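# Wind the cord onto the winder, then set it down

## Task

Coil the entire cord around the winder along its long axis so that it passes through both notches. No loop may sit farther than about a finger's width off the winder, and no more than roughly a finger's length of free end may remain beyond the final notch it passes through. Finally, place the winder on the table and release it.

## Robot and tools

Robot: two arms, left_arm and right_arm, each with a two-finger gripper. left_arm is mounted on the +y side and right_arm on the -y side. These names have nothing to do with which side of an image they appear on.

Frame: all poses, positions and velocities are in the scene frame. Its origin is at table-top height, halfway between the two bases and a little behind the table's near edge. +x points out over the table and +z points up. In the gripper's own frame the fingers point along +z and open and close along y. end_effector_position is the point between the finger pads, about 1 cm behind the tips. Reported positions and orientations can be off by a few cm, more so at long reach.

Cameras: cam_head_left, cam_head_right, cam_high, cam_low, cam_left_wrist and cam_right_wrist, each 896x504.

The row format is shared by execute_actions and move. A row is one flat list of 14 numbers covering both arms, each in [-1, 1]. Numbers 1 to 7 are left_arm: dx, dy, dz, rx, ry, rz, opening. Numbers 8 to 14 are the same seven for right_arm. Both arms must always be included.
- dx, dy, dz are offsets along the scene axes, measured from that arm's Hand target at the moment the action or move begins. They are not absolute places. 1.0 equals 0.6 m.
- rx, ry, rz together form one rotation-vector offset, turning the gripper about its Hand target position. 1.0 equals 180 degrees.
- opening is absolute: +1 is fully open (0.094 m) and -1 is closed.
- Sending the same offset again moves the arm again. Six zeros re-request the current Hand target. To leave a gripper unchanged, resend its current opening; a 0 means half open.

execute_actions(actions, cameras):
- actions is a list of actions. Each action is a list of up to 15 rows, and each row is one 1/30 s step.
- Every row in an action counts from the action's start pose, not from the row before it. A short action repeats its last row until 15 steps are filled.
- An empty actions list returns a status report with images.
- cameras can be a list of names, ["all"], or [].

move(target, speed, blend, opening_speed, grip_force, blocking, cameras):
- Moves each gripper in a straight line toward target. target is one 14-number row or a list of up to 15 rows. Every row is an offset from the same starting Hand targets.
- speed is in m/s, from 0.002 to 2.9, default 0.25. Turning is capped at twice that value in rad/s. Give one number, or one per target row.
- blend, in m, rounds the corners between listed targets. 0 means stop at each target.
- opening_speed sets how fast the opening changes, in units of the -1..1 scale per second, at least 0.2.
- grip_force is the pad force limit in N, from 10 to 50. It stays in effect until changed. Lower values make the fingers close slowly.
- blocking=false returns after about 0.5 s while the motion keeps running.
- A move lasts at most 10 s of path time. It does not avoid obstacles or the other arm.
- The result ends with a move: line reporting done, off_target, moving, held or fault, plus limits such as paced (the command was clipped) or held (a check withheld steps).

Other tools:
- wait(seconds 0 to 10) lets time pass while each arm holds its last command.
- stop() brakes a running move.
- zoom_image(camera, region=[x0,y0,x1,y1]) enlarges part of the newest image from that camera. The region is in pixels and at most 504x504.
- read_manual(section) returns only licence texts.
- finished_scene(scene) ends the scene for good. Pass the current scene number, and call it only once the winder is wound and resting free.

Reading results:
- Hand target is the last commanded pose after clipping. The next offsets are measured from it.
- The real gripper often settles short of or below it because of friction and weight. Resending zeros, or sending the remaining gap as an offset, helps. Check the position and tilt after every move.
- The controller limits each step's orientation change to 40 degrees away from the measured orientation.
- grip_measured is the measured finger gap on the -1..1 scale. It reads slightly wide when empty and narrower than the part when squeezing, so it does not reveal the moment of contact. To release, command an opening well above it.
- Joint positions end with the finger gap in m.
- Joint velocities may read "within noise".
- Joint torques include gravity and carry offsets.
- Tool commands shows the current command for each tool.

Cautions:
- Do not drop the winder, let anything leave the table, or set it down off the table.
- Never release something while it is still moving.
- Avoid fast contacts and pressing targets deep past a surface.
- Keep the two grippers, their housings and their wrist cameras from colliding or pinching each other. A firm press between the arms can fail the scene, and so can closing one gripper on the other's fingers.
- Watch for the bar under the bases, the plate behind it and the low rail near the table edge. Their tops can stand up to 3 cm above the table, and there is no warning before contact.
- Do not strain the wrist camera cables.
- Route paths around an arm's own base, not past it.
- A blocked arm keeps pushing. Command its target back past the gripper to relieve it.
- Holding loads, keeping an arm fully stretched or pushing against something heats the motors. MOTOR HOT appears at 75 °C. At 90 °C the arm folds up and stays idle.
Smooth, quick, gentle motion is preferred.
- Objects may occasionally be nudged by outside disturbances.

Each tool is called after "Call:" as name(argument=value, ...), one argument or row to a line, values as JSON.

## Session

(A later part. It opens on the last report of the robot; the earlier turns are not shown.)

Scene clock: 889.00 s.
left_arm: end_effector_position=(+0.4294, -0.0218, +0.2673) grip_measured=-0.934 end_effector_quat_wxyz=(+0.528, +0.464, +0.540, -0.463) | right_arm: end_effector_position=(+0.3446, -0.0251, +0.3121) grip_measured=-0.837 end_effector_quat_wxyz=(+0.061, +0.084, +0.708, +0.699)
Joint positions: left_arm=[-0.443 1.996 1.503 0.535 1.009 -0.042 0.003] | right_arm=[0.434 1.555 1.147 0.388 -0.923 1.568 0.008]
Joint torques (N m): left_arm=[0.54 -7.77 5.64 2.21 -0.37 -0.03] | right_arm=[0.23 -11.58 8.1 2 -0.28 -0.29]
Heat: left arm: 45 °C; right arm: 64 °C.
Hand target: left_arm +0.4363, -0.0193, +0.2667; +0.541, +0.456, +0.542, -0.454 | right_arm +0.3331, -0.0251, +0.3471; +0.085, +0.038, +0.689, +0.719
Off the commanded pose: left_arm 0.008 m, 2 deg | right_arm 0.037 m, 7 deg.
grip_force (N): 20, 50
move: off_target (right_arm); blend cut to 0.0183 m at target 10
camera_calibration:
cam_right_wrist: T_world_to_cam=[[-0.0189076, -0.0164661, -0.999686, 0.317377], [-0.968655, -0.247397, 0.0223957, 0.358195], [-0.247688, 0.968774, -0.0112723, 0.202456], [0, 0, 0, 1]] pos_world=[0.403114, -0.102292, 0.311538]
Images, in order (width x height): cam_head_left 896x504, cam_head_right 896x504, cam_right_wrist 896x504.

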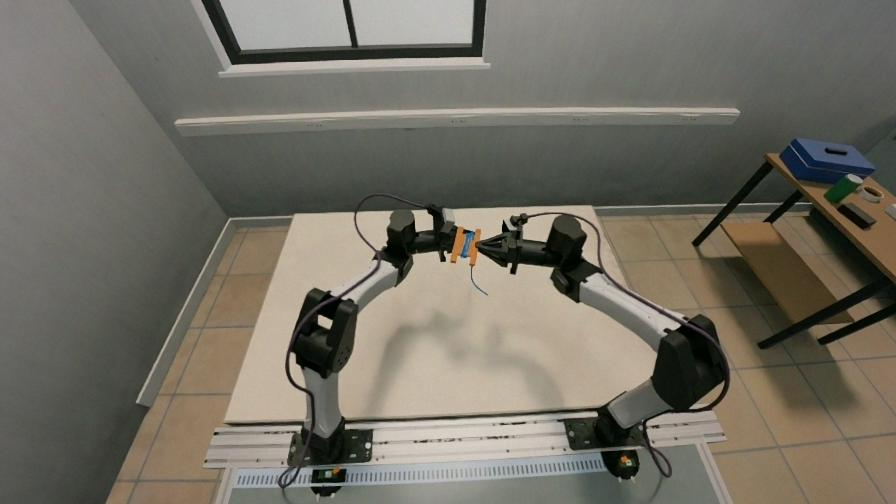

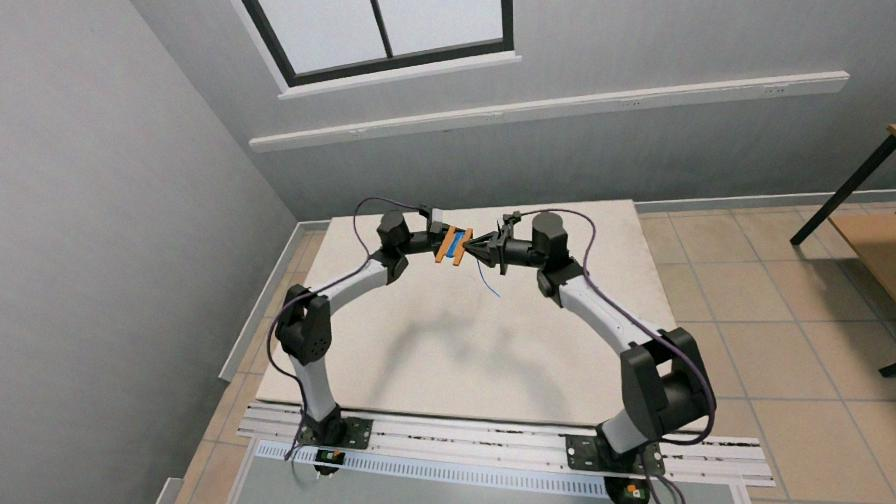

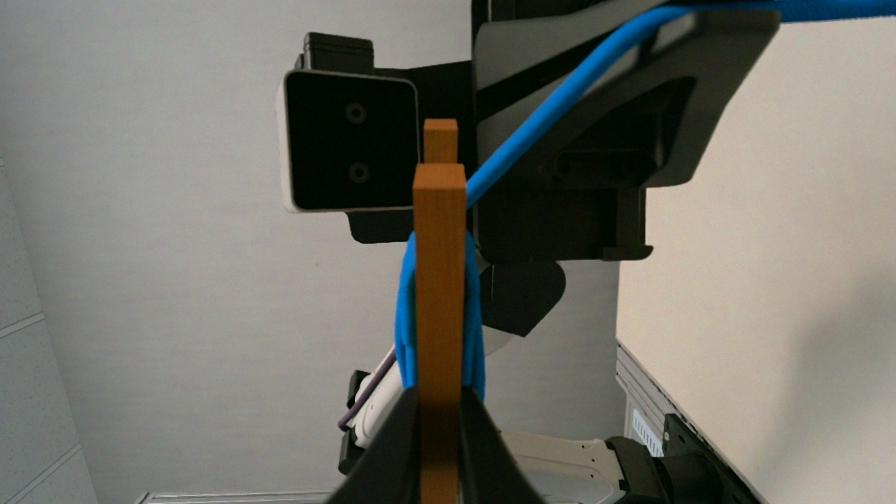

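Call:
zoom_image(
  camera="cam_head_left",
  region=[440, 210, 510, 305],
)

Call:
zoom_image(
  camera="cam_head_right",
  region=[440, 210, 510, 305],
)

Scaled by 5.305 from the camera's 896x504 image, which has a finer 1280x720 frame.

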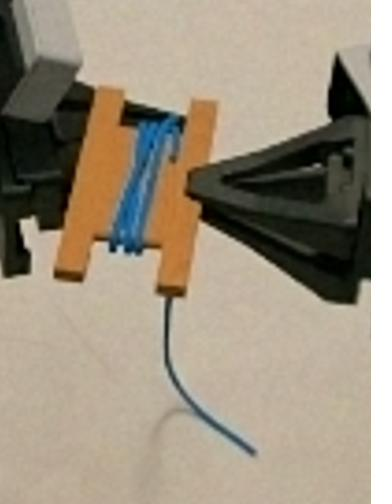

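Scaled by 5.305 from the camera's 896x504 image, which has a finer 1280x720 frame.

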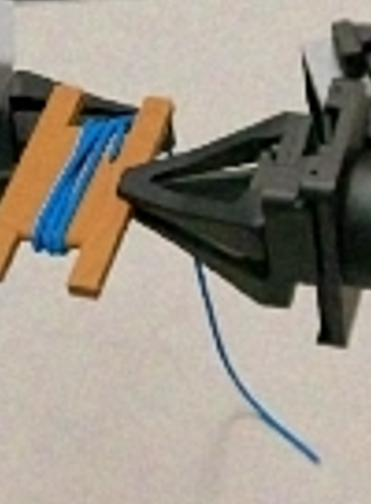

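Call:
move(
  target=[
    [0, 0, 0, 0, 0, 0, -0.5, 0, 0, 0, 0, 0, 0, -0.97],
    [0.0145, -0.0178, -0.008, 0, 0, 0, -0.5, 0, 0, 0, 0, 0, 0, -0.97],
    [-0.0105, -0.0212, -0.1278, 0, 0, 0, -0.5, 0, 0, 0, 0, 0, 0, -0.97],
    [-0.0572, -0.0178, -0.2845, 0, 0, 0, -0.5, 0, 0, 0, 0, 0, 0, -0.97],
  ],
  speed=[0.1, 0.1, 0.13, 0.14],
  blend=[0, 0.008, 0.02, 0],
  grip_force=[50, 50],
  cameras=["cam_left_wrist", "cam_head_left", "cam_head_right"],
)

Call:
zoom_image(
  camera="cam_head_left",
  region=[410, 200, 510, 325],
)

Scene clock: 954.87 s.
left_arm: end_effector_position=(+0.3991, -0.0298, +0.0965) grip_measured=-0.502 end_effector_quat_wxyz=(+0.528, +0.457, +0.548, -0.461) | right_arm: end_effector_position=(+0.3425, -0.0246, +0.3147) grip_measured=-0.837 end_effector_quat_wxyz=(+0.060, +0.076, +0.706, +0.702)
Joint positions: left_arm=[-0.504 2.268 1.151 1.144 0.933 -0.042 0.023] | right_arm=[0.434 1.555 1.147 0.402 -0.936 1.568 0.008]
Joint torques (N m): left_arm=[-0.09 -7.28 4.72 2.36 -0.3 0.05] | right_arm=[0.24 -11.34 8.34 1.92 -0.14 -0.27]
Heat: left arm: 48 °C; right arm: 65 °C.
Hand target: left_arm +0.4020, -0.0299, +0.0958; +0.541, +0.456, +0.542, -0.454 | right_arm +0.3331, -0.0251, +0.3471; +0.085, +0.038, +0.689, +0.719
Off the commanded pose: left_arm 0.003 m, 2 deg | right_arm 0.034 m, 6 deg.
move: off_target (right_arm); blend cut to 0.0074 m at target 2
camera_calibration:
cam_left_wrist: T_world_to_cam=[[-0.990746, -0.135713, 0.00198878, 0.391851], [-0.0607076, 0.429983, -0.900793, 0.162843], [0.121394, -0.892578, -0.434243, 0.0571955], [0, 0, 0, 1]] pos_world=[0.391168, 0.0342111, 0.170745]
Images, in order (width x height): cam_head_left 896x504, cam_head_right 896x504, cam_left_wrist 896x504.

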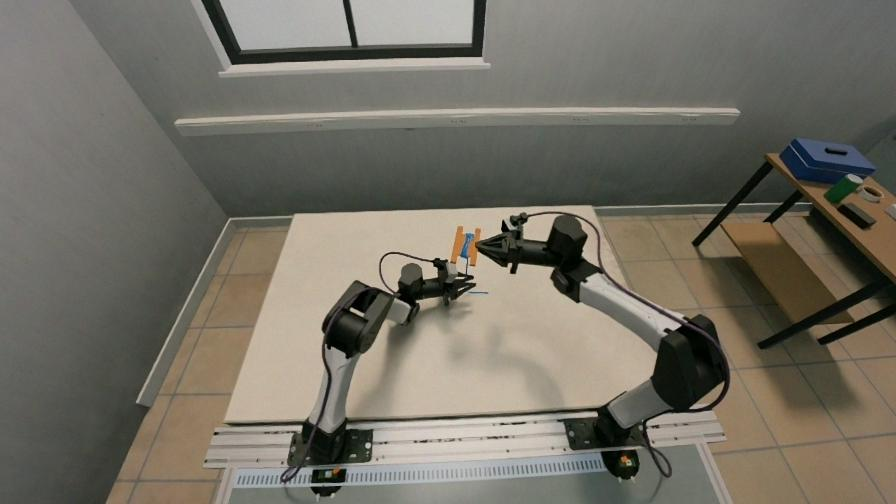

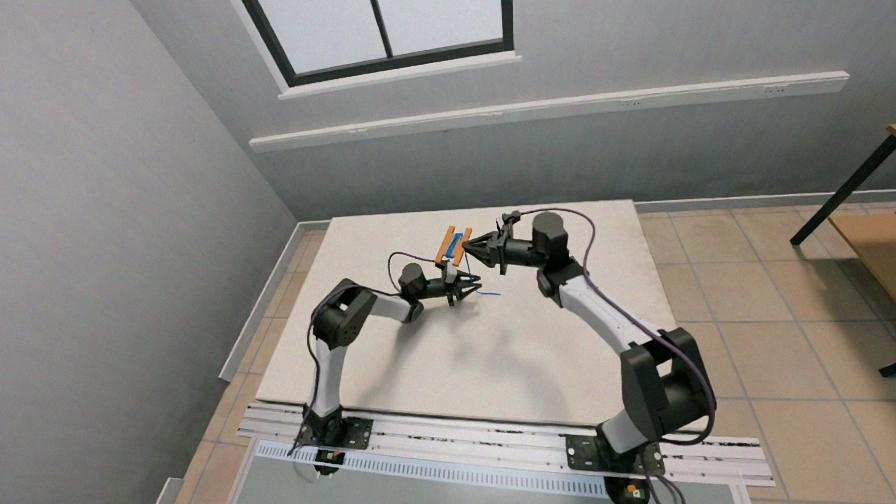

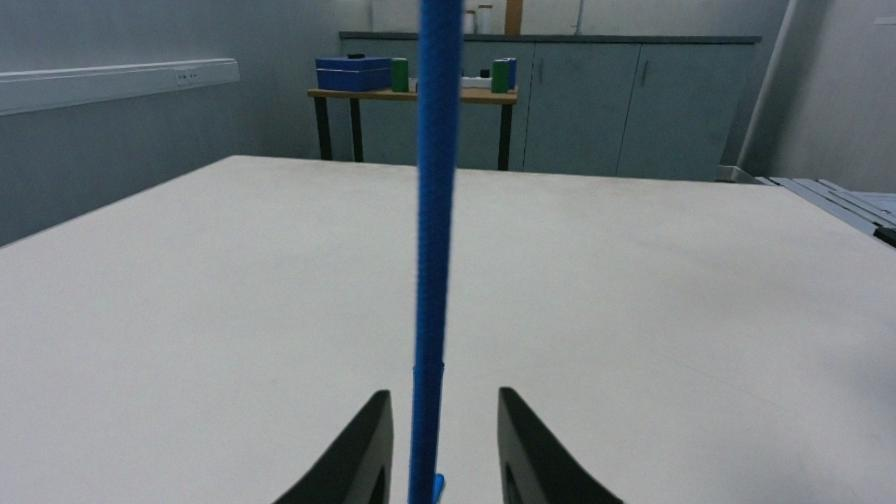

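Scaled by 4.032 from the camera's 896x504 image, which has a finer 1280x720 frame.

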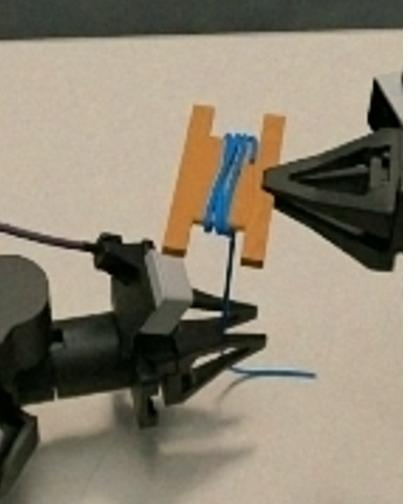

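Call:
move(
  target=[
    [0, 0.0167, 0, 0, 0, 0, -0.5, 0, 0, 0, 0, 0, 0, -0.97],
    [0, 0.0167, 0, 0, 0, 0, -1, 0, 0, 0, 0, 0, 0, -0.97],
  ],
  speed=0.1,
  grip_force=[20, 50],
  cameras=["cam_left_wrist"],
)

Call:
move(
  target=[
    [-0.1253, 0.0382, 0.0987, 0, 0, 0, -1, 0, 0, 0, 0, 0, 0, -0.97],
    [-0.2333, 0.0503, 0.1453, 0, 0, 0, -1, 0, 0, 0, 0, 0, 0, -0.97],
    [-0.3233, 0.066, 0.257, 0, 0, 0, -1, 0, 0, 0, 0, 0, 0, -0.97],
    [-0.3725, 0.0755, 0.3537, 0, 0, 0, -1, 0, 0, 0, 0, 0, 0, -0.97],
    [-0.355, 0.079, 0.487, 0, 0, 0, -1, 0, 0, 0, 0, 0, 0, -0.97],
    [-0.2683, 0.1365, 0.577, 0, 0, 0, -1, 0, 0, 0, 0, 0, 0, -0.97],
    [-0.1433, 0.1243, 0.6153, 0, 0, 0, -1, 0, 0, 0, 0, 0, 0, -0.97],
    [-0.0235, 0.1012, 0.5687, 0, 0, 0, -1, 0, 0, 0, 0, 0, 0, -0.97],
    [0.0483, 0.0615, 0.4903, 0, 0, 0, -1, 0, 0, 0, 0, 0, 0, -0.97],
    [0.08, 0.0098, 0.397, 0, 0, 0, -1, 0, 0, 0, 0, 0, 0, -0.97],
    [0.08, 0.0067, 0.3345, 0, 0, 0, -1, 0, 0, 0, 0, 0, 0, -0.97],
    [0.0583, 0.0108, 0.2865, 0, 0, 0, -1, 0, 0, 0, 0, 0, 0, -0.97],
  ],
  speed=0.15,
  blend=[0.03, 0.03, 0.03, 0.03, 0.03, 0.03, 0.03, 0.03, 0.025, 0.018, 0.015, 0],
  cameras=["cam_head_left", "cam_head_right", "cam_right_wrist"],
)

Call:
zoom_image(
  camera="cam_head_left",
  region=[410, 200, 510, 325],
)

Scene clock: 989.50 s.
left_arm: end_effector_position=(+0.4006, -0.0235, +0.0940) grip_measured=-0.944 end_effector_quat_wxyz=(+0.530, +0.454, +0.551, -0.457) | right_arm: end_effector_position=(+0.3425, -0.0246, +0.3147) grip_measured=-0.837 end_effector_quat_wxyz=(+0.060, +0.076, +0.706, +0.702)
Joint positions: left_arm=[-0.493 2.268 1.135 1.16 0.933 -0.042 0.003] | right_arm=[0.434 1.555 1.147 0.402 -0.936 1.568 0.008]
Joint torques (N m): left_arm=[0.81 -7.92 4.16 2.35 -0.05 0.02] | right_arm=[0.24 -11.75 8.31 1.89 -0.15 -0.23]
Heat: left arm: 48 °C; right arm: 65 °C.
Hand target: left_arm +0.4020, -0.0200, +0.0959; +0.541, +0.456, +0.542, -0.454 | right_arm +0.3331, -0.0251, +0.3471; +0.085, +0.038, +0.689, +0.719
Off the commanded pose: left_arm 0.004 m, 2 deg | right_arm 0.034 m, 6 deg.
grip_force (N): 20, 50
move: off_target (right_arm)
camera_calibration:
cam_left_wrist: T_world_to_cam=[[-0.989067, -0.147456, 0.00185483, 0.393229], [-0.0657155, 0.429459, -0.900692, 0.160018], [0.132016, -0.890967, -0.434454, 0.0574241], [0, 0, 0, 1]] pos_world=[0.391864, 0.040426, 0.168345]
Images, in order (width x height): cam_left_wrist 896x504.

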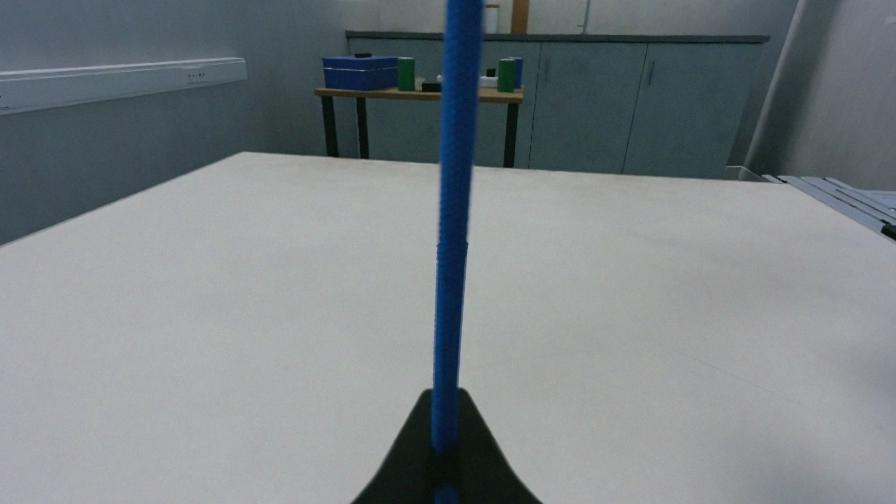

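Scene clock: 995.97 s.
left_arm: end_effector_position=(+0.4195, -0.0124, +0.2961) grip_measured=-0.945 end_effector_quat_wxyz=(+0.553, +0.483, +0.500, -0.460) | right_arm: end_effector_position=(+0.3553, -0.0331, +0.2833) grip_measured=-0.837 end_effector_quat_wxyz=(+0.046, +0.147, +0.729, +0.667)
Joint positions: left_arm=[-0.425 1.956 1.498 0.6 1.056 -0.045 0.003] | right_arm=[0.421 1.555 1.133 0.266 -0.865 1.563 0.008]
Joint torques (N m): left_arm=[0.09 -5.48 4.48 1.4 -0.8 0.01] | right_arm=[1.02 -13.64 8.42 2.92 -1.12 -0.5]
Heat: left arm: 47 °C; right arm: 65 °C.
Hand target: left_arm +0.4370, -0.0134, +0.2678; +0.541, +0.456, +0.542, -0.454 | right_arm +0.3331, -0.0251, +0.3470; +0.085, +0.038, +0.689, +0.719
Off the commanded pose: left_arm 0.033 m, 6 deg | right_arm 0.068 m, 15 deg.
grip_force (N): 20, 50
move: off_target (left_arm, right_arm)
camera_calibration:
cam_right_wrist: T_world_to_cam=[[-0.137382, -0.0751289, -0.987665, 0.325389], [-0.973302, -0.17486, 0.148685, 0.335452], [-0.183874, 0.981723, -0.0491004, 0.201065], [0, 0, 0, 1]] pos_world=[0.408169, -0.114286, 0.281371]
Images, in order (width x height): cam_head_left 896x504, cam_head_right 896x504, cam_right_wrist 896x504.

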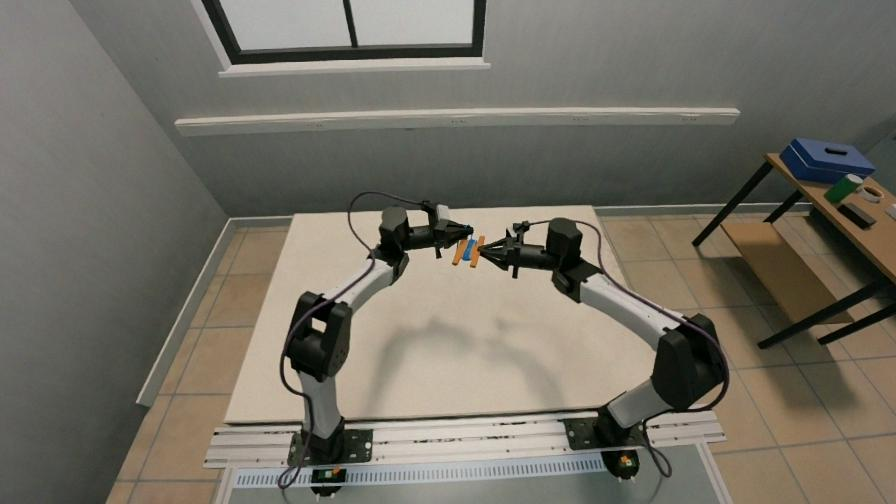

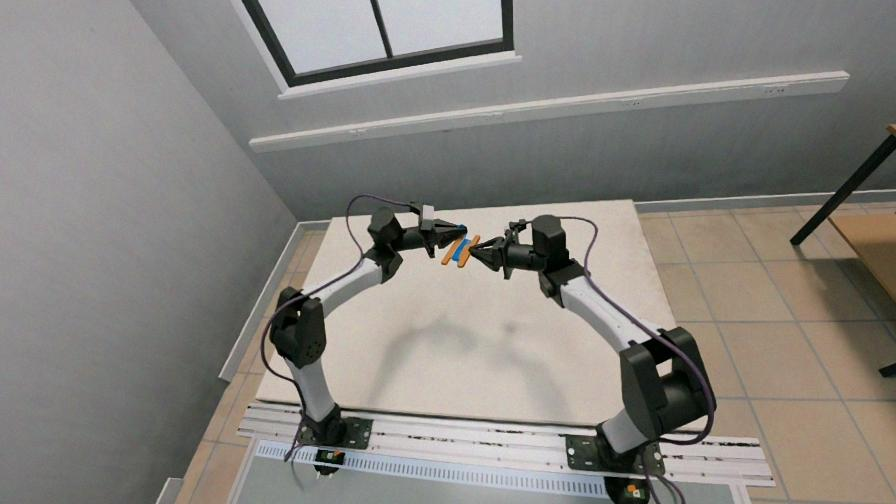

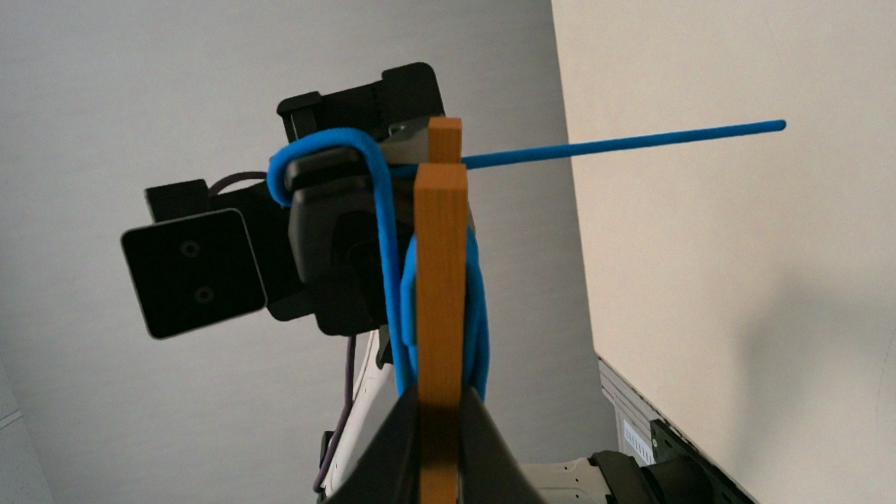

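Scaled by 4.032 from the camera's 896x504 image, which has a finer 1280x720 frame.

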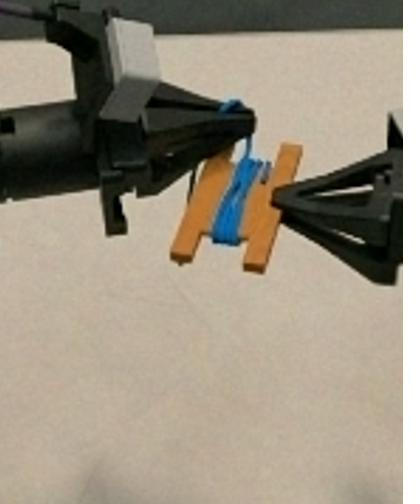

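Call:
move(
  target=[
    [-0.0292, 0.0017, 0.062, 0, 0, 0, -0.86, 0, 0, 0, 0, 0, 0, -0.97],
    [0.005, -0.011, 0.1203, 0, 0, 0, -0.86, 0, 0, 0, 0, 0, 0, -0.97],
    [0.03, -0.011, 0.087, 0, 0, 0, -0.86, 0, 0, 0, 0, 0, 0, -0.97],
    [0.03, -0.011, -0.038, 0, 0, 0, -0.86, 0, 0, 0, 0, 0, 0, -0.97],
  ],
  speed=[0.1, 0.1, 0.1, 0.12],
  blend=[0, 0.015, 0.015, 0],
  grip_force=[50, 50],
  cameras=["cam_right_wrist", "cam_head_left"],
)

Call:
zoom_image(
  camera="cam_head_left",
  region=[410, 200, 510, 325],
)

Scene clock: 1064.53 s.
left_arm: end_effector_position=(+0.4519, -0.0213, +0.2456) grip_measured=-0.862 end_effector_quat_wxyz=(+0.530, +0.453, +0.552, -0.459) | right_arm: end_effector_position=(+0.3422, -0.0249, +0.3115) grip_measured=-0.837 end_effector_quat_wxyz=(+0.060, +0.076, +0.707, +0.700)
Joint positions: left_arm=[-0.43 2.079 1.544 0.567 0.995 -0.052 0.006] | right_arm=[0.434 1.555 1.139 0.402 -0.936 1.563 0.008]
Joint torques (N m): left_arm=[0.5 -7.8 6.06 2.32 -0.09 0.06] | right_arm=[0.01 -11.77 8.76 1.86 -0.16 -0.15]
Heat: left arm: 44 °C; right arm: 72 °C.
Hand target: left_arm +0.4550, -0.0200, +0.2451; +0.541, +0.456, +0.542, -0.454 | right_arm +0.3331, -0.0250, +0.3469; +0.085, +0.038, +0.689, +0.719
Off the commanded pose: left_arm 0.003 m, 2 deg | right_arm 0.037 m, 6 deg.
move: off_target (right_arm); blend cut to 0.0125 m at target 2, 0.0125 m at target 3
camera_calibration:
cam_right_wrist: T_world_to_cam=[[-0.00849706, -0.0146045, -0.999857, 0.313226], [-0.965652, -0.259563, 0.0119977, 0.357857], [-0.259701, 0.965616, -0.0118974, 0.205935], [0, 0, 0, 1]] pos_world=[0.401708, -0.101394, 0.311338]
Images, in order (width x height): cam_head_left 896x504, cam_right_wrist 896x504.

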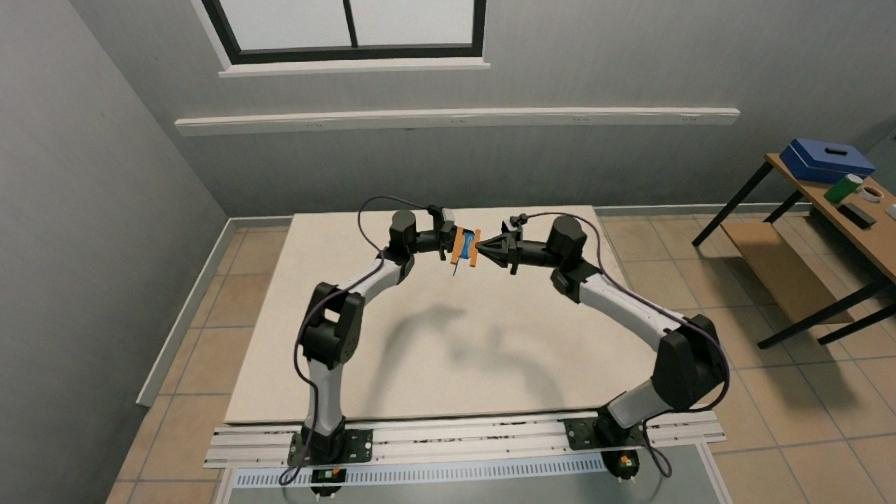

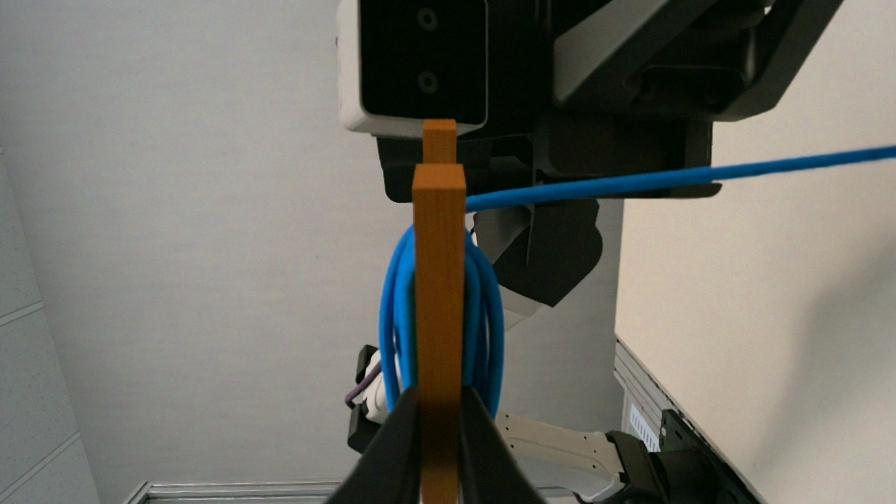

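Scaled by 4.032 from the camera's 896x504 image, which has a finer 1280x720 frame.

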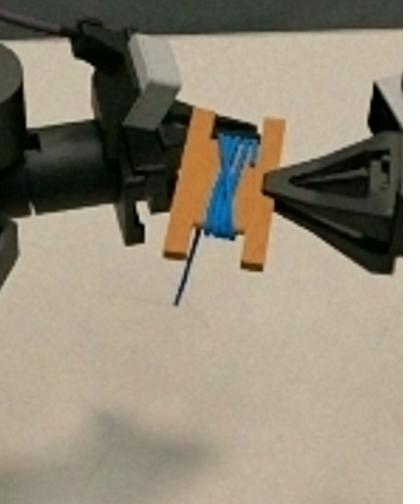

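Call:
move(
  target=[
    [0, 0.1833, 0, 0, 0, 0, -0.86, 0, 0, 0, 0, 0, 0, -0.97],
    [-0.0933, 0.1833, -0.1802, 0, 0, 0, -0.3, 0, 0, 0, 0, 0, 0, -0.97],
    [-0.0933, 0.0833, -0.1802, 0, 0, 0, -0.3, 0, 0, 0, 0, 0, 0, -0.97],
  ],
  speed=[0.2, 0.2, 0.12],
  blend=[0.02, 0, 0],
  cameras=["cam_left_wrist", "cam_head_left", "cam_head_right"],
)

Call:
zoom_image(
  camera="cam_head_left",
  region=[410, 200, 510, 325],
)

Call:
zoom_image(
  camera="cam_head_right",
  region=[410, 200, 510, 325],
)

Scene clock: 1121.47 s.
left_arm: end_effector_position=(+0.3898, +0.0306, +0.1354) grip_measured=-0.302 end_effector_quat_wxyz=(+0.529, +0.456, +0.544, -0.464) | right_arm: end_effector_position=(+0.3422, -0.0249, +0.3115) grip_measured=-0.837 end_effector_quat_wxyz=(+0.060, +0.076, +0.707, +0.700)
Joint positions: left_arm=[-0.375 2.086 1.003 1.138 1.066 -0.069 0.033] | right_arm=[0.434 1.555 1.139 0.402 -0.936 1.563 0.008]
Joint torques (N m): left_arm=[0.31 -6.3 6.8 1.82 -0.3 0.16] | right_arm=[0.18 -11.43 8.44 1.86 -0.14 -0.17]
Heat: left arm: 46 °C; right arm: 68 °C.
Hand target: left_arm +0.3990, +0.0300, +0.1369; +0.541, +0.456, +0.542, -0.454 | right_arm +0.3331, -0.0250, +0.3469; +0.085, +0.038, +0.689, +0.719
Off the commanded pose: left_arm 0.009 m, 2 deg | right_arm 0.037 m, 6 deg.
move: off_target (right_arm)
camera_calibration:
cam_left_wrist: T_world_to_cam=[[-0.991267, -0.131849, 0.00252411, 0.390784], [-0.058304, 0.421013, -0.905179, 0.171329], [0.118284, -0.897421, -0.425023, 0.129277], [0, 0, 0, 1]] pos_world=[0.382069, 0.0954086, 0.209043]
Images, in order (width x height): cam_head_left 896x504, cam_head_right 896x504, cam_left_wrist 896x504.

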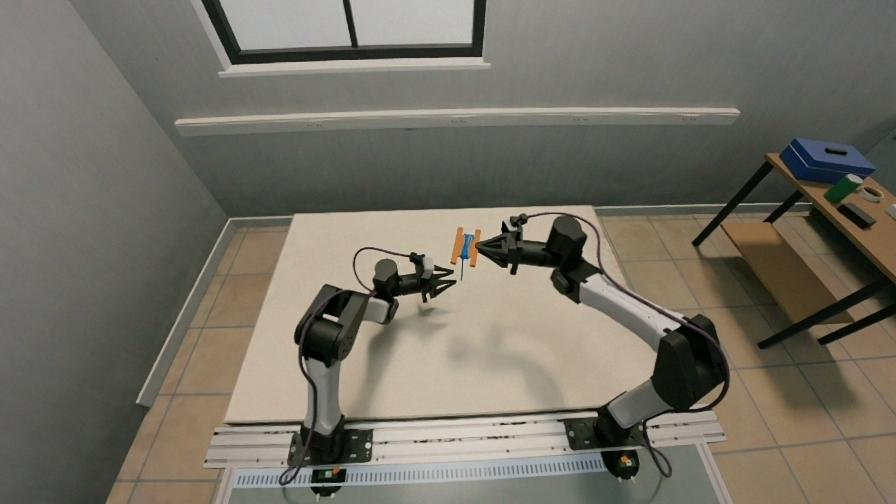

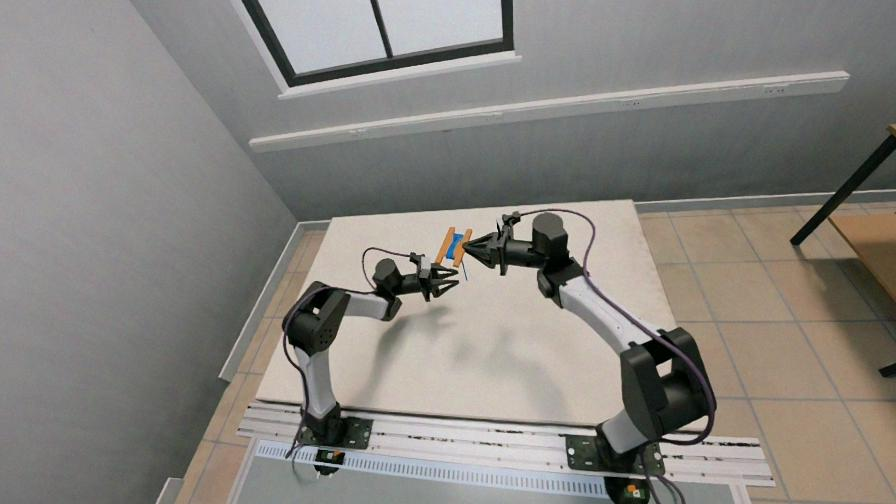

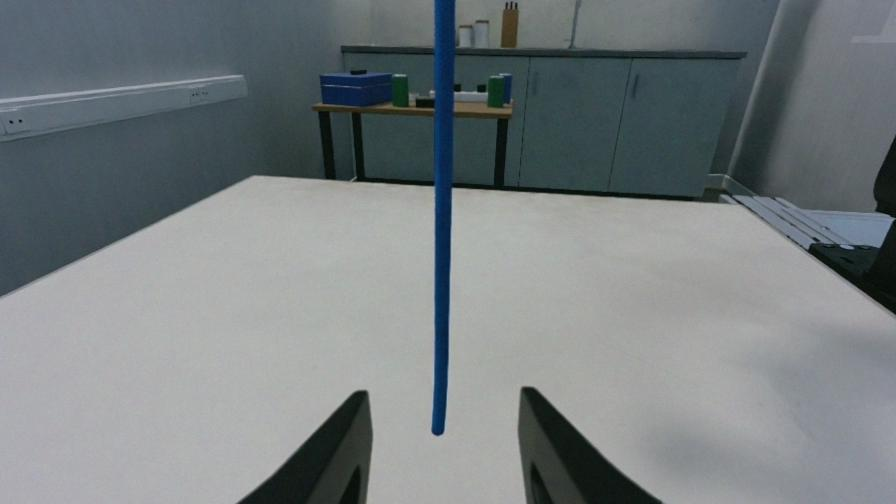

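Scaled by 4.032 from the camera's 896x504 image, which has a finer 1280x720 frame.

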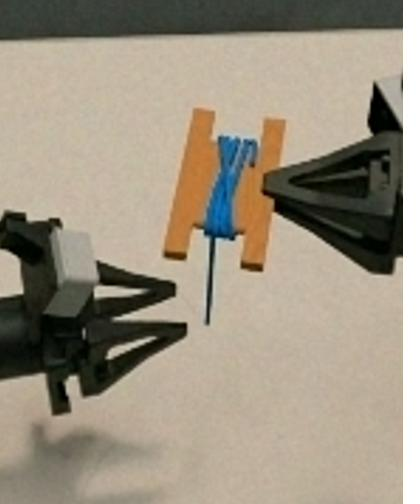

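Scaled by 4.032 from the camera's 896x504 image, which has a finer 1280x720 frame.

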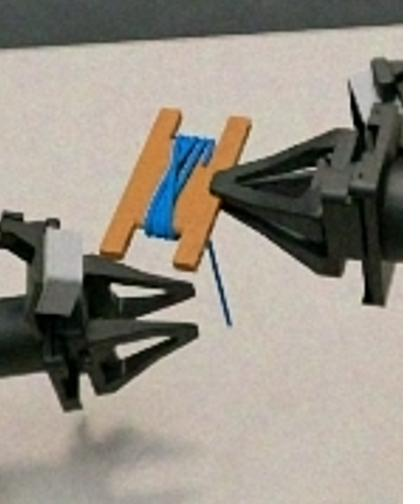

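Call:
move(
  target=[
    [0.0017, -0.0442, -0.0332, 0, 0, 0, -0.3, 0, 0, 0, 0, 0, 0, -0.97],
    [0.0017, -0.0442, -0.0332, 0, 0, 0, -1, 0, 0, 0, 0, 0, 0, -0.97],
  ],
  speed=0.1,
  grip_force=[20, 50],
  cameras=["cam_left_wrist", "cam_head_left"],
)

Call:
zoom_image(
  camera="cam_head_left",
  region=[410, 200, 510, 325],
)

Scene clock: 1160.47 s.
left_arm: end_effector_position=(+0.3918, +0.0050, +0.1107) grip_measured=-0.938 end_effector_quat_wxyz=(+0.519, +0.451, +0.556, -0.467) | right_arm: end_effector_position=(+0.3422, -0.0249, +0.3115) grip_measured=-0.837 end_effector_quat_wxyz=(+0.060, +0.076, +0.707, +0.700)
Joint positions: left_arm=[-0.435 2.169 1.048 1.138 1.004 -0.064 0.003] | right_arm=[0.434 1.555 1.139 0.402 -0.936 1.563 0.008]
Joint torques (N m): left_arm=[0.14 -6.78 6.57 2.23 -0.28 0.2] | right_arm=[0.51 -11.7 8.61 1.91 -0.14 -0.19]
Heat: left arm: 45 °C; right arm: 68 °C.
Hand target: left_arm +0.4000, +0.0034, +0.1170; +0.541, +0.456, +0.542, -0.454 | right_arm +0.3331, -0.0250, +0.3469; +0.085, +0.038, +0.689, +0.719
Off the commanded pose: left_arm 0.010 m, 3 deg | right_arm 0.037 m, 6 deg.
grip_force (N): 20, 50
move: off_target (left_arm, right_arm); target 2's new opening was sent with left_arm's hand 0.011 m and 3 deg from that target
camera_calibration:
cam_left_wrist: T_world_to_cam=[[-0.990333, -0.135023, 0.0317657, 0.385744], [-0.087736, 0.432379, -0.897414, 0.170508], [0.107436, -0.891525, -0.440045, 0.101455], [0, 0, 0, 1]] pos_world=[0.386075, 0.0688095, 0.185407]
Images, in order (width x height): cam_head_left 896x504, cam_left_wrist 896x504.

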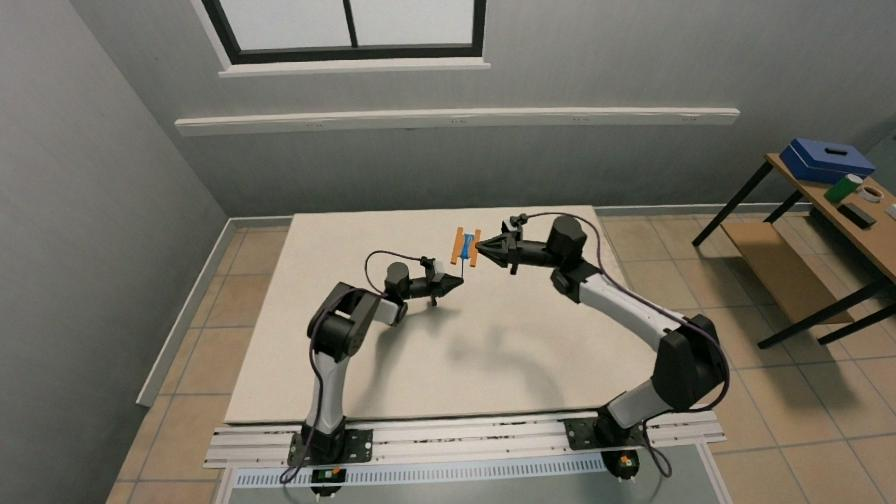

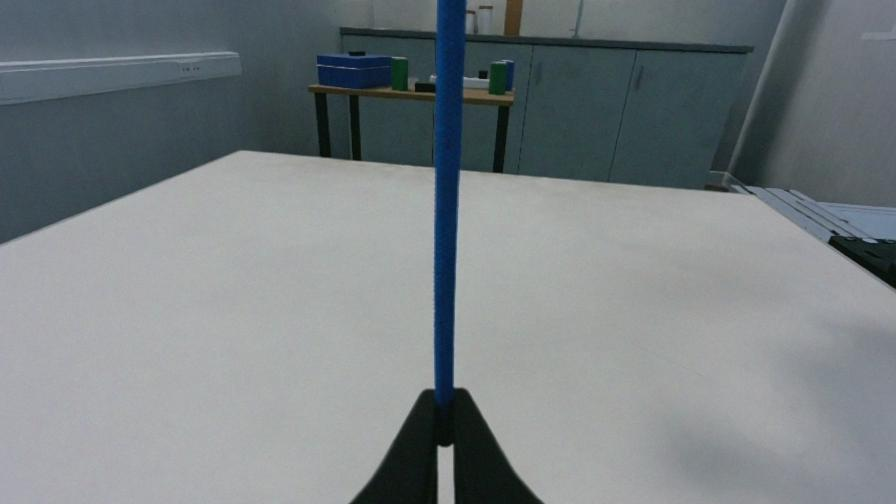

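Scaled by 4.032 from the camera's 896x504 image, which has a finer 1280x720 frame.

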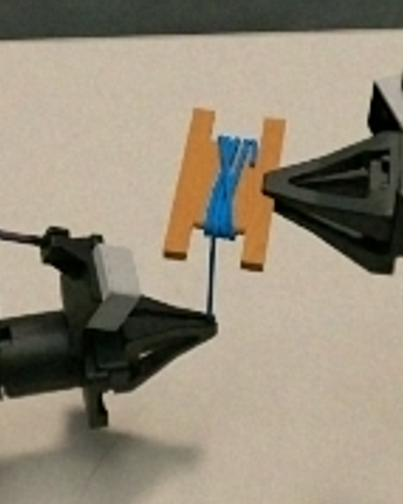

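Call:
move(
  target=[
    [-0.122, 0.0047, 0.0658, 0, 0, 0, -1, 0, 0, 0, 0, 0, 0, -0.97],
    [-0.203, 0.0238, 0.1133, 0, 0, 0, -1, 0, 0, 0, 0, 0, 0, -0.97],
    [-0.2928, 0.0412, 0.225, 0, 0, 0, -1, 0, 0, 0, 0, 0, 0, -0.97],
    [-0.3337, 0.0492, 0.3125, 0, 0, 0, -1, 0, 0, 0, 0, 0, 0, -0.97],
    [-0.3167, 0.0492, 0.4288, 0, 0, 0, -1, 0, 0, 0, 0, 0, 0, -0.97],
    [-0.2407, 0.092, 0.5108, 0, 0, 0, -1, 0, 0, 0, 0, 0, 0, -0.97],
    [-0.1322, 0.083, 0.5367, 0, 0, 0, -1, 0, 0, 0, 0, 0, 0, -0.97],
    [-0.026, 0.0623, 0.5, 0, 0, 0, -1, 0, 0, 0, 0, 0, 0, -0.97],
    [0.0307, 0.0225, 0.43, 0, 0, 0, -1, 0, 0, 0, 0, 0, 0, -0.97],
    [0.0427, -0.0205, 0.38, 0, 0, 0, -1, 0, 0, 0, 0, 0, 0, -0.97],
  ],
  speed=0.14,
  blend=[0.03, 0.03, 0.03, 0.03, 0.03, 0.03, 0.03, 0.028, 0.022, 0],
  cameras=["cam_head_left", "cam_head_right", "cam_right_wrist"],
)

Call:
zoom_image(
  camera="cam_head_left",
  region=[430, 200, 500, 280],
)

Scene clock: 1176.37 s.
left_arm: end_effector_position=(+0.4194, -0.0067, +0.3424) grip_measured=-0.940 end_effector_quat_wxyz=(+0.524, +0.454, +0.552, -0.464) | right_arm: end_effector_position=(+0.3402, -0.0237, +0.3138) grip_measured=-0.837 end_effector_quat_wxyz=(+0.057, +0.071, +0.707, +0.702)
Joint positions: left_arm=[-0.419 1.886 1.659 0.254 1.018 -0.057 0.003] | right_arm=[0.436 1.555 1.145 0.402 -0.945 1.563 0.008]
Joint torques (N m): left_arm=[-0.17 -6.42 7.13 2.31 -0.28 0.12] | right_arm=[-0.06 -11.44 8.38 1.89 -0.07 -0.25]
Heat: left arm: 44 °C; right arm: 68 °C.
Hand target: left_arm +0.4255, -0.0089, +0.3450; +0.541, +0.456, +0.542, -0.454 | right_arm +0.3330, -0.0250, +0.3470; +0.085, +0.038, +0.689, +0.719
Off the commanded pose: left_arm 0.007 m, 3 deg | right_arm 0.034 m, 6 deg.
grip_force (N): 20, 50
move: off_target (left_arm, right_arm); blend cut to 0.0287 m at target 1, 0.0287 m at target 2, 0.0291 m at target 3, 0.0291 m at target 4, 0.0201 m at target 9
camera_calibration:
cam_right_wrist: T_world_to_cam=[[-0.00354505, -0.012122, -0.99992, 0.314025], [-0.962667, -0.270604, 0.0066935, 0.356631], [-0.270664, 0.962614, -0.0107101, 0.207569], [0, 0, 0, 1]] pos_world=[0.400612, -0.0994961, 0.313836]
Images, in order (width x height): cam_head_left 896x504, cam_head_right 896x504, cam_right_wrist 896x504.

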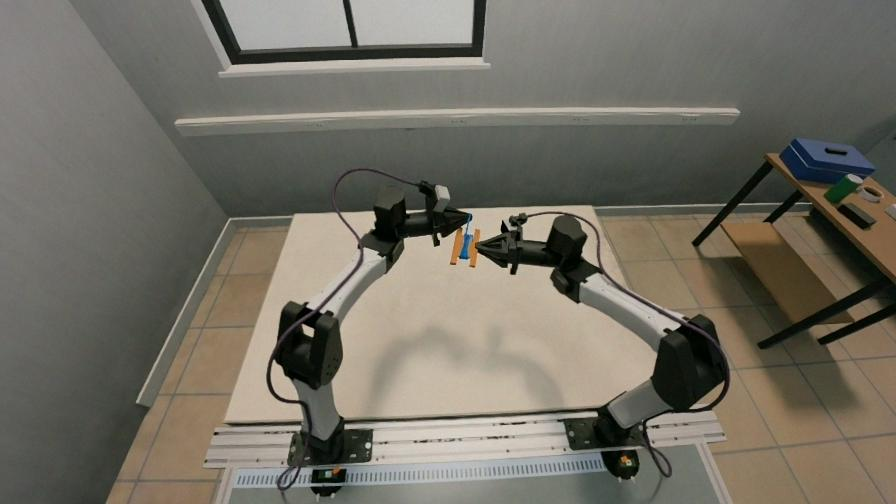

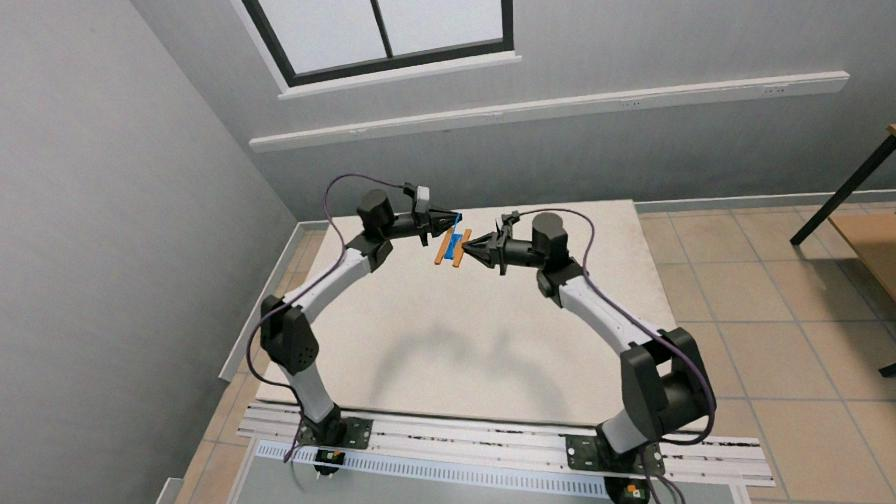

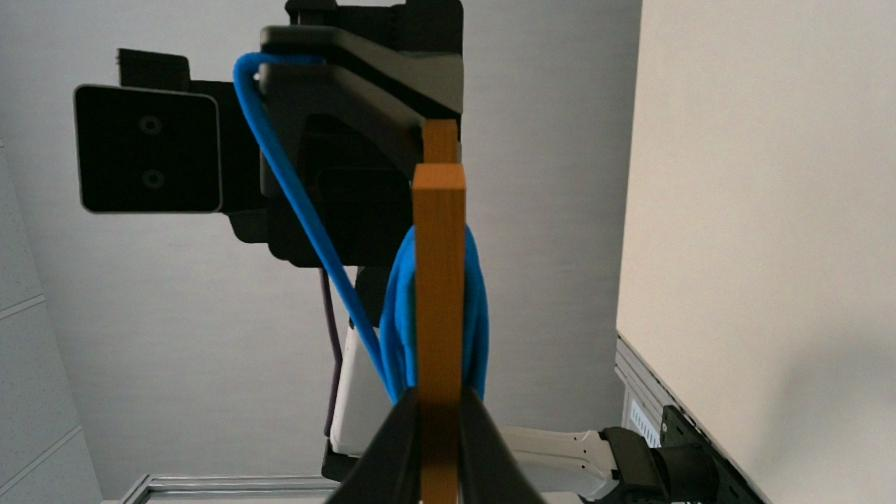

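Scaled by 6.300 from the camera's 896x504 image, which has a finer 1280x720 frame.

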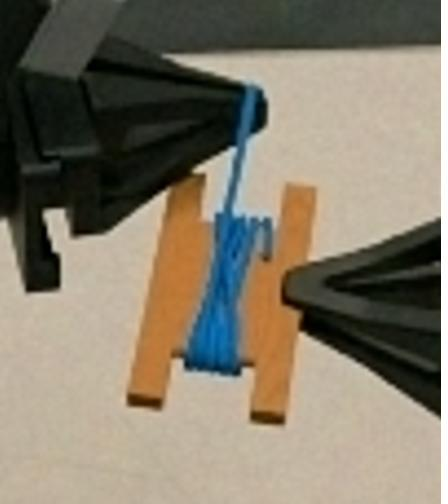

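Call:
move(
  target=[
    [0, 0, 0, 0, 0, -0.125, -1, 0, 0, 0, 0, 0, 0, -0.97],
    [0, 0.0023, -0.0417, 0, 0, -0.125, -1, 0, 0, 0, 0, 0, 0, -0.97],
    [-0.0052, 0.0033, -0.085, 0, 0, -0.125, -1, 0, 0, 0, 0, 0, 0, -0.97],
    [-0.0198, 0.006, -0.1167, 0, 0, -0.125, -1, 0, 0, 0, 0, 0, 0, -0.97],
  ],
  speed=[0.25, 0.1, 0.08, 0.08],
  blend=[0.01, 0.01, 0.01, 0],
  cameras=["cam_head_left", "cam_head_right", "cam_right_wrist"],
)

Call:
zoom_image(
  camera="cam_head_left",
  region=[430, 200, 500, 280],
)

Scene clock: 1200.10 s.
left_arm: end_effector_position=(+0.4122, -0.0069, +0.2666) grip_measured=-0.940 end_effector_quat_wxyz=(+0.426, +0.557, +0.444, -0.557) | right_arm: end_effector_position=(+0.3446, -0.0247, +0.3075) grip_measured=-0.837 end_effector_quat_wxyz=(+0.056, +0.090, +0.712, +0.694)
Joint positions: left_arm=[-0.381 2.165 1.731 0.569 1.458 -0.138 0.003] | right_arm=[0.436 1.555 1.145 0.367 -0.918 1.563 0.008]
Joint torques (N m): left_arm=[0.4 -10.43 5.27 1.74 -0.42 -0.1] | right_arm=[0.05 -11.64 8.14 2.19 -0.47 -0.24]
Heat: left arm: 46 °C; right arm: 68 °C.
Hand target: left_arm +0.4137, -0.0053, +0.2750; +0.442, +0.553, +0.443, -0.550 | right_arm +0.3330, -0.0250, +0.3470; +0.085, +0.038, +0.689, +0.719
Off the commanded pose: left_arm 0.009 m, 2 deg | right_arm 0.041 m, 8 deg.
grip_force (N): 20, 50
move: off_target (right_arm)
camera_calibration:
cam_right_wrist: T_world_to_cam=[[-0.0351119, -0.0276657, -0.999, 0.31786], [-0.968838, -0.244309, 0.0408176, 0.352828], [-0.245194, 0.969303, -0.0182254, 0.203305], [0, 0, 0, 1]] pos_world=[0.402843, -0.102071, 0.306846]
Images, in order (width x height): cam_head_left 896x504, cam_head_right 896x504, cam_right_wrist 896x504.

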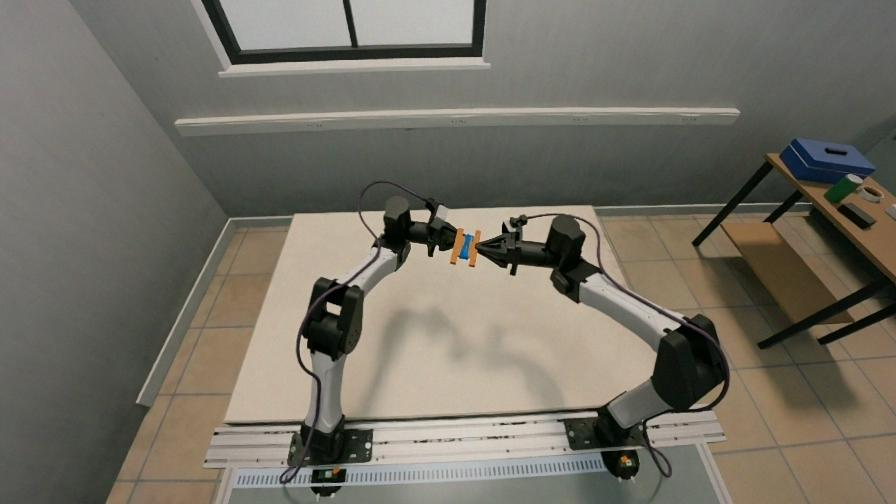

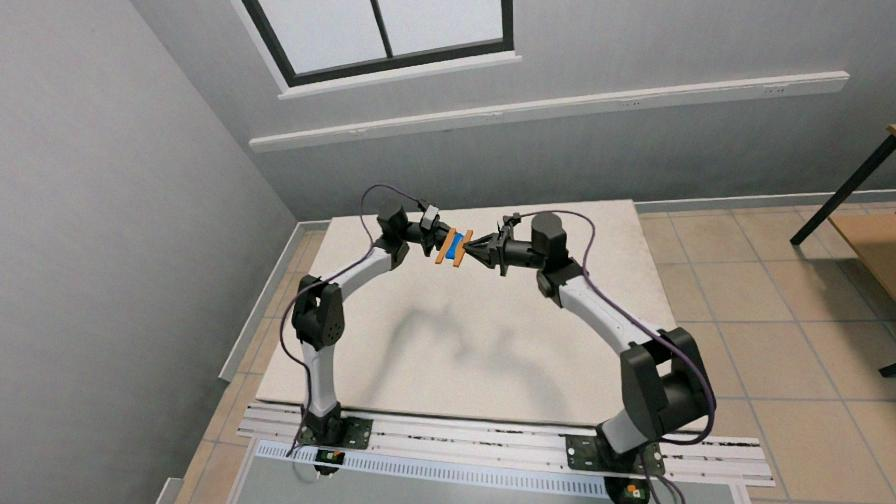

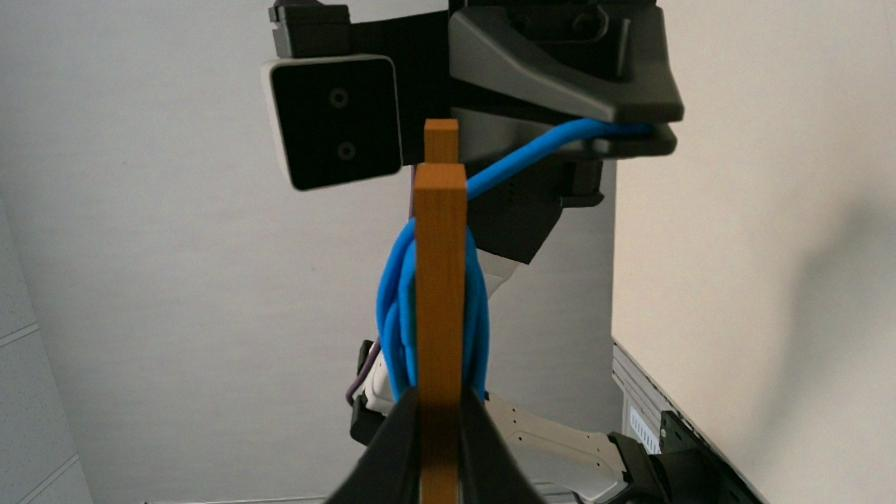

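Scaled by 6.300 from the camera's 896x504 image, which has a finer 1280x720 frame.

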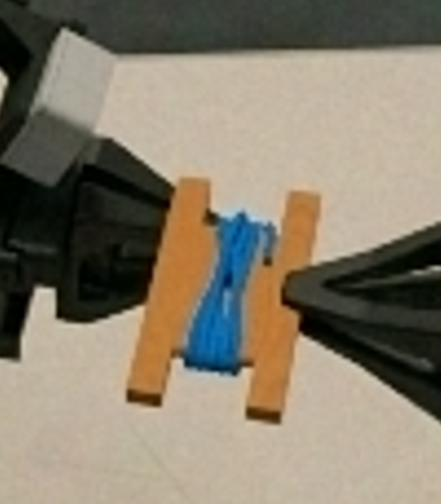

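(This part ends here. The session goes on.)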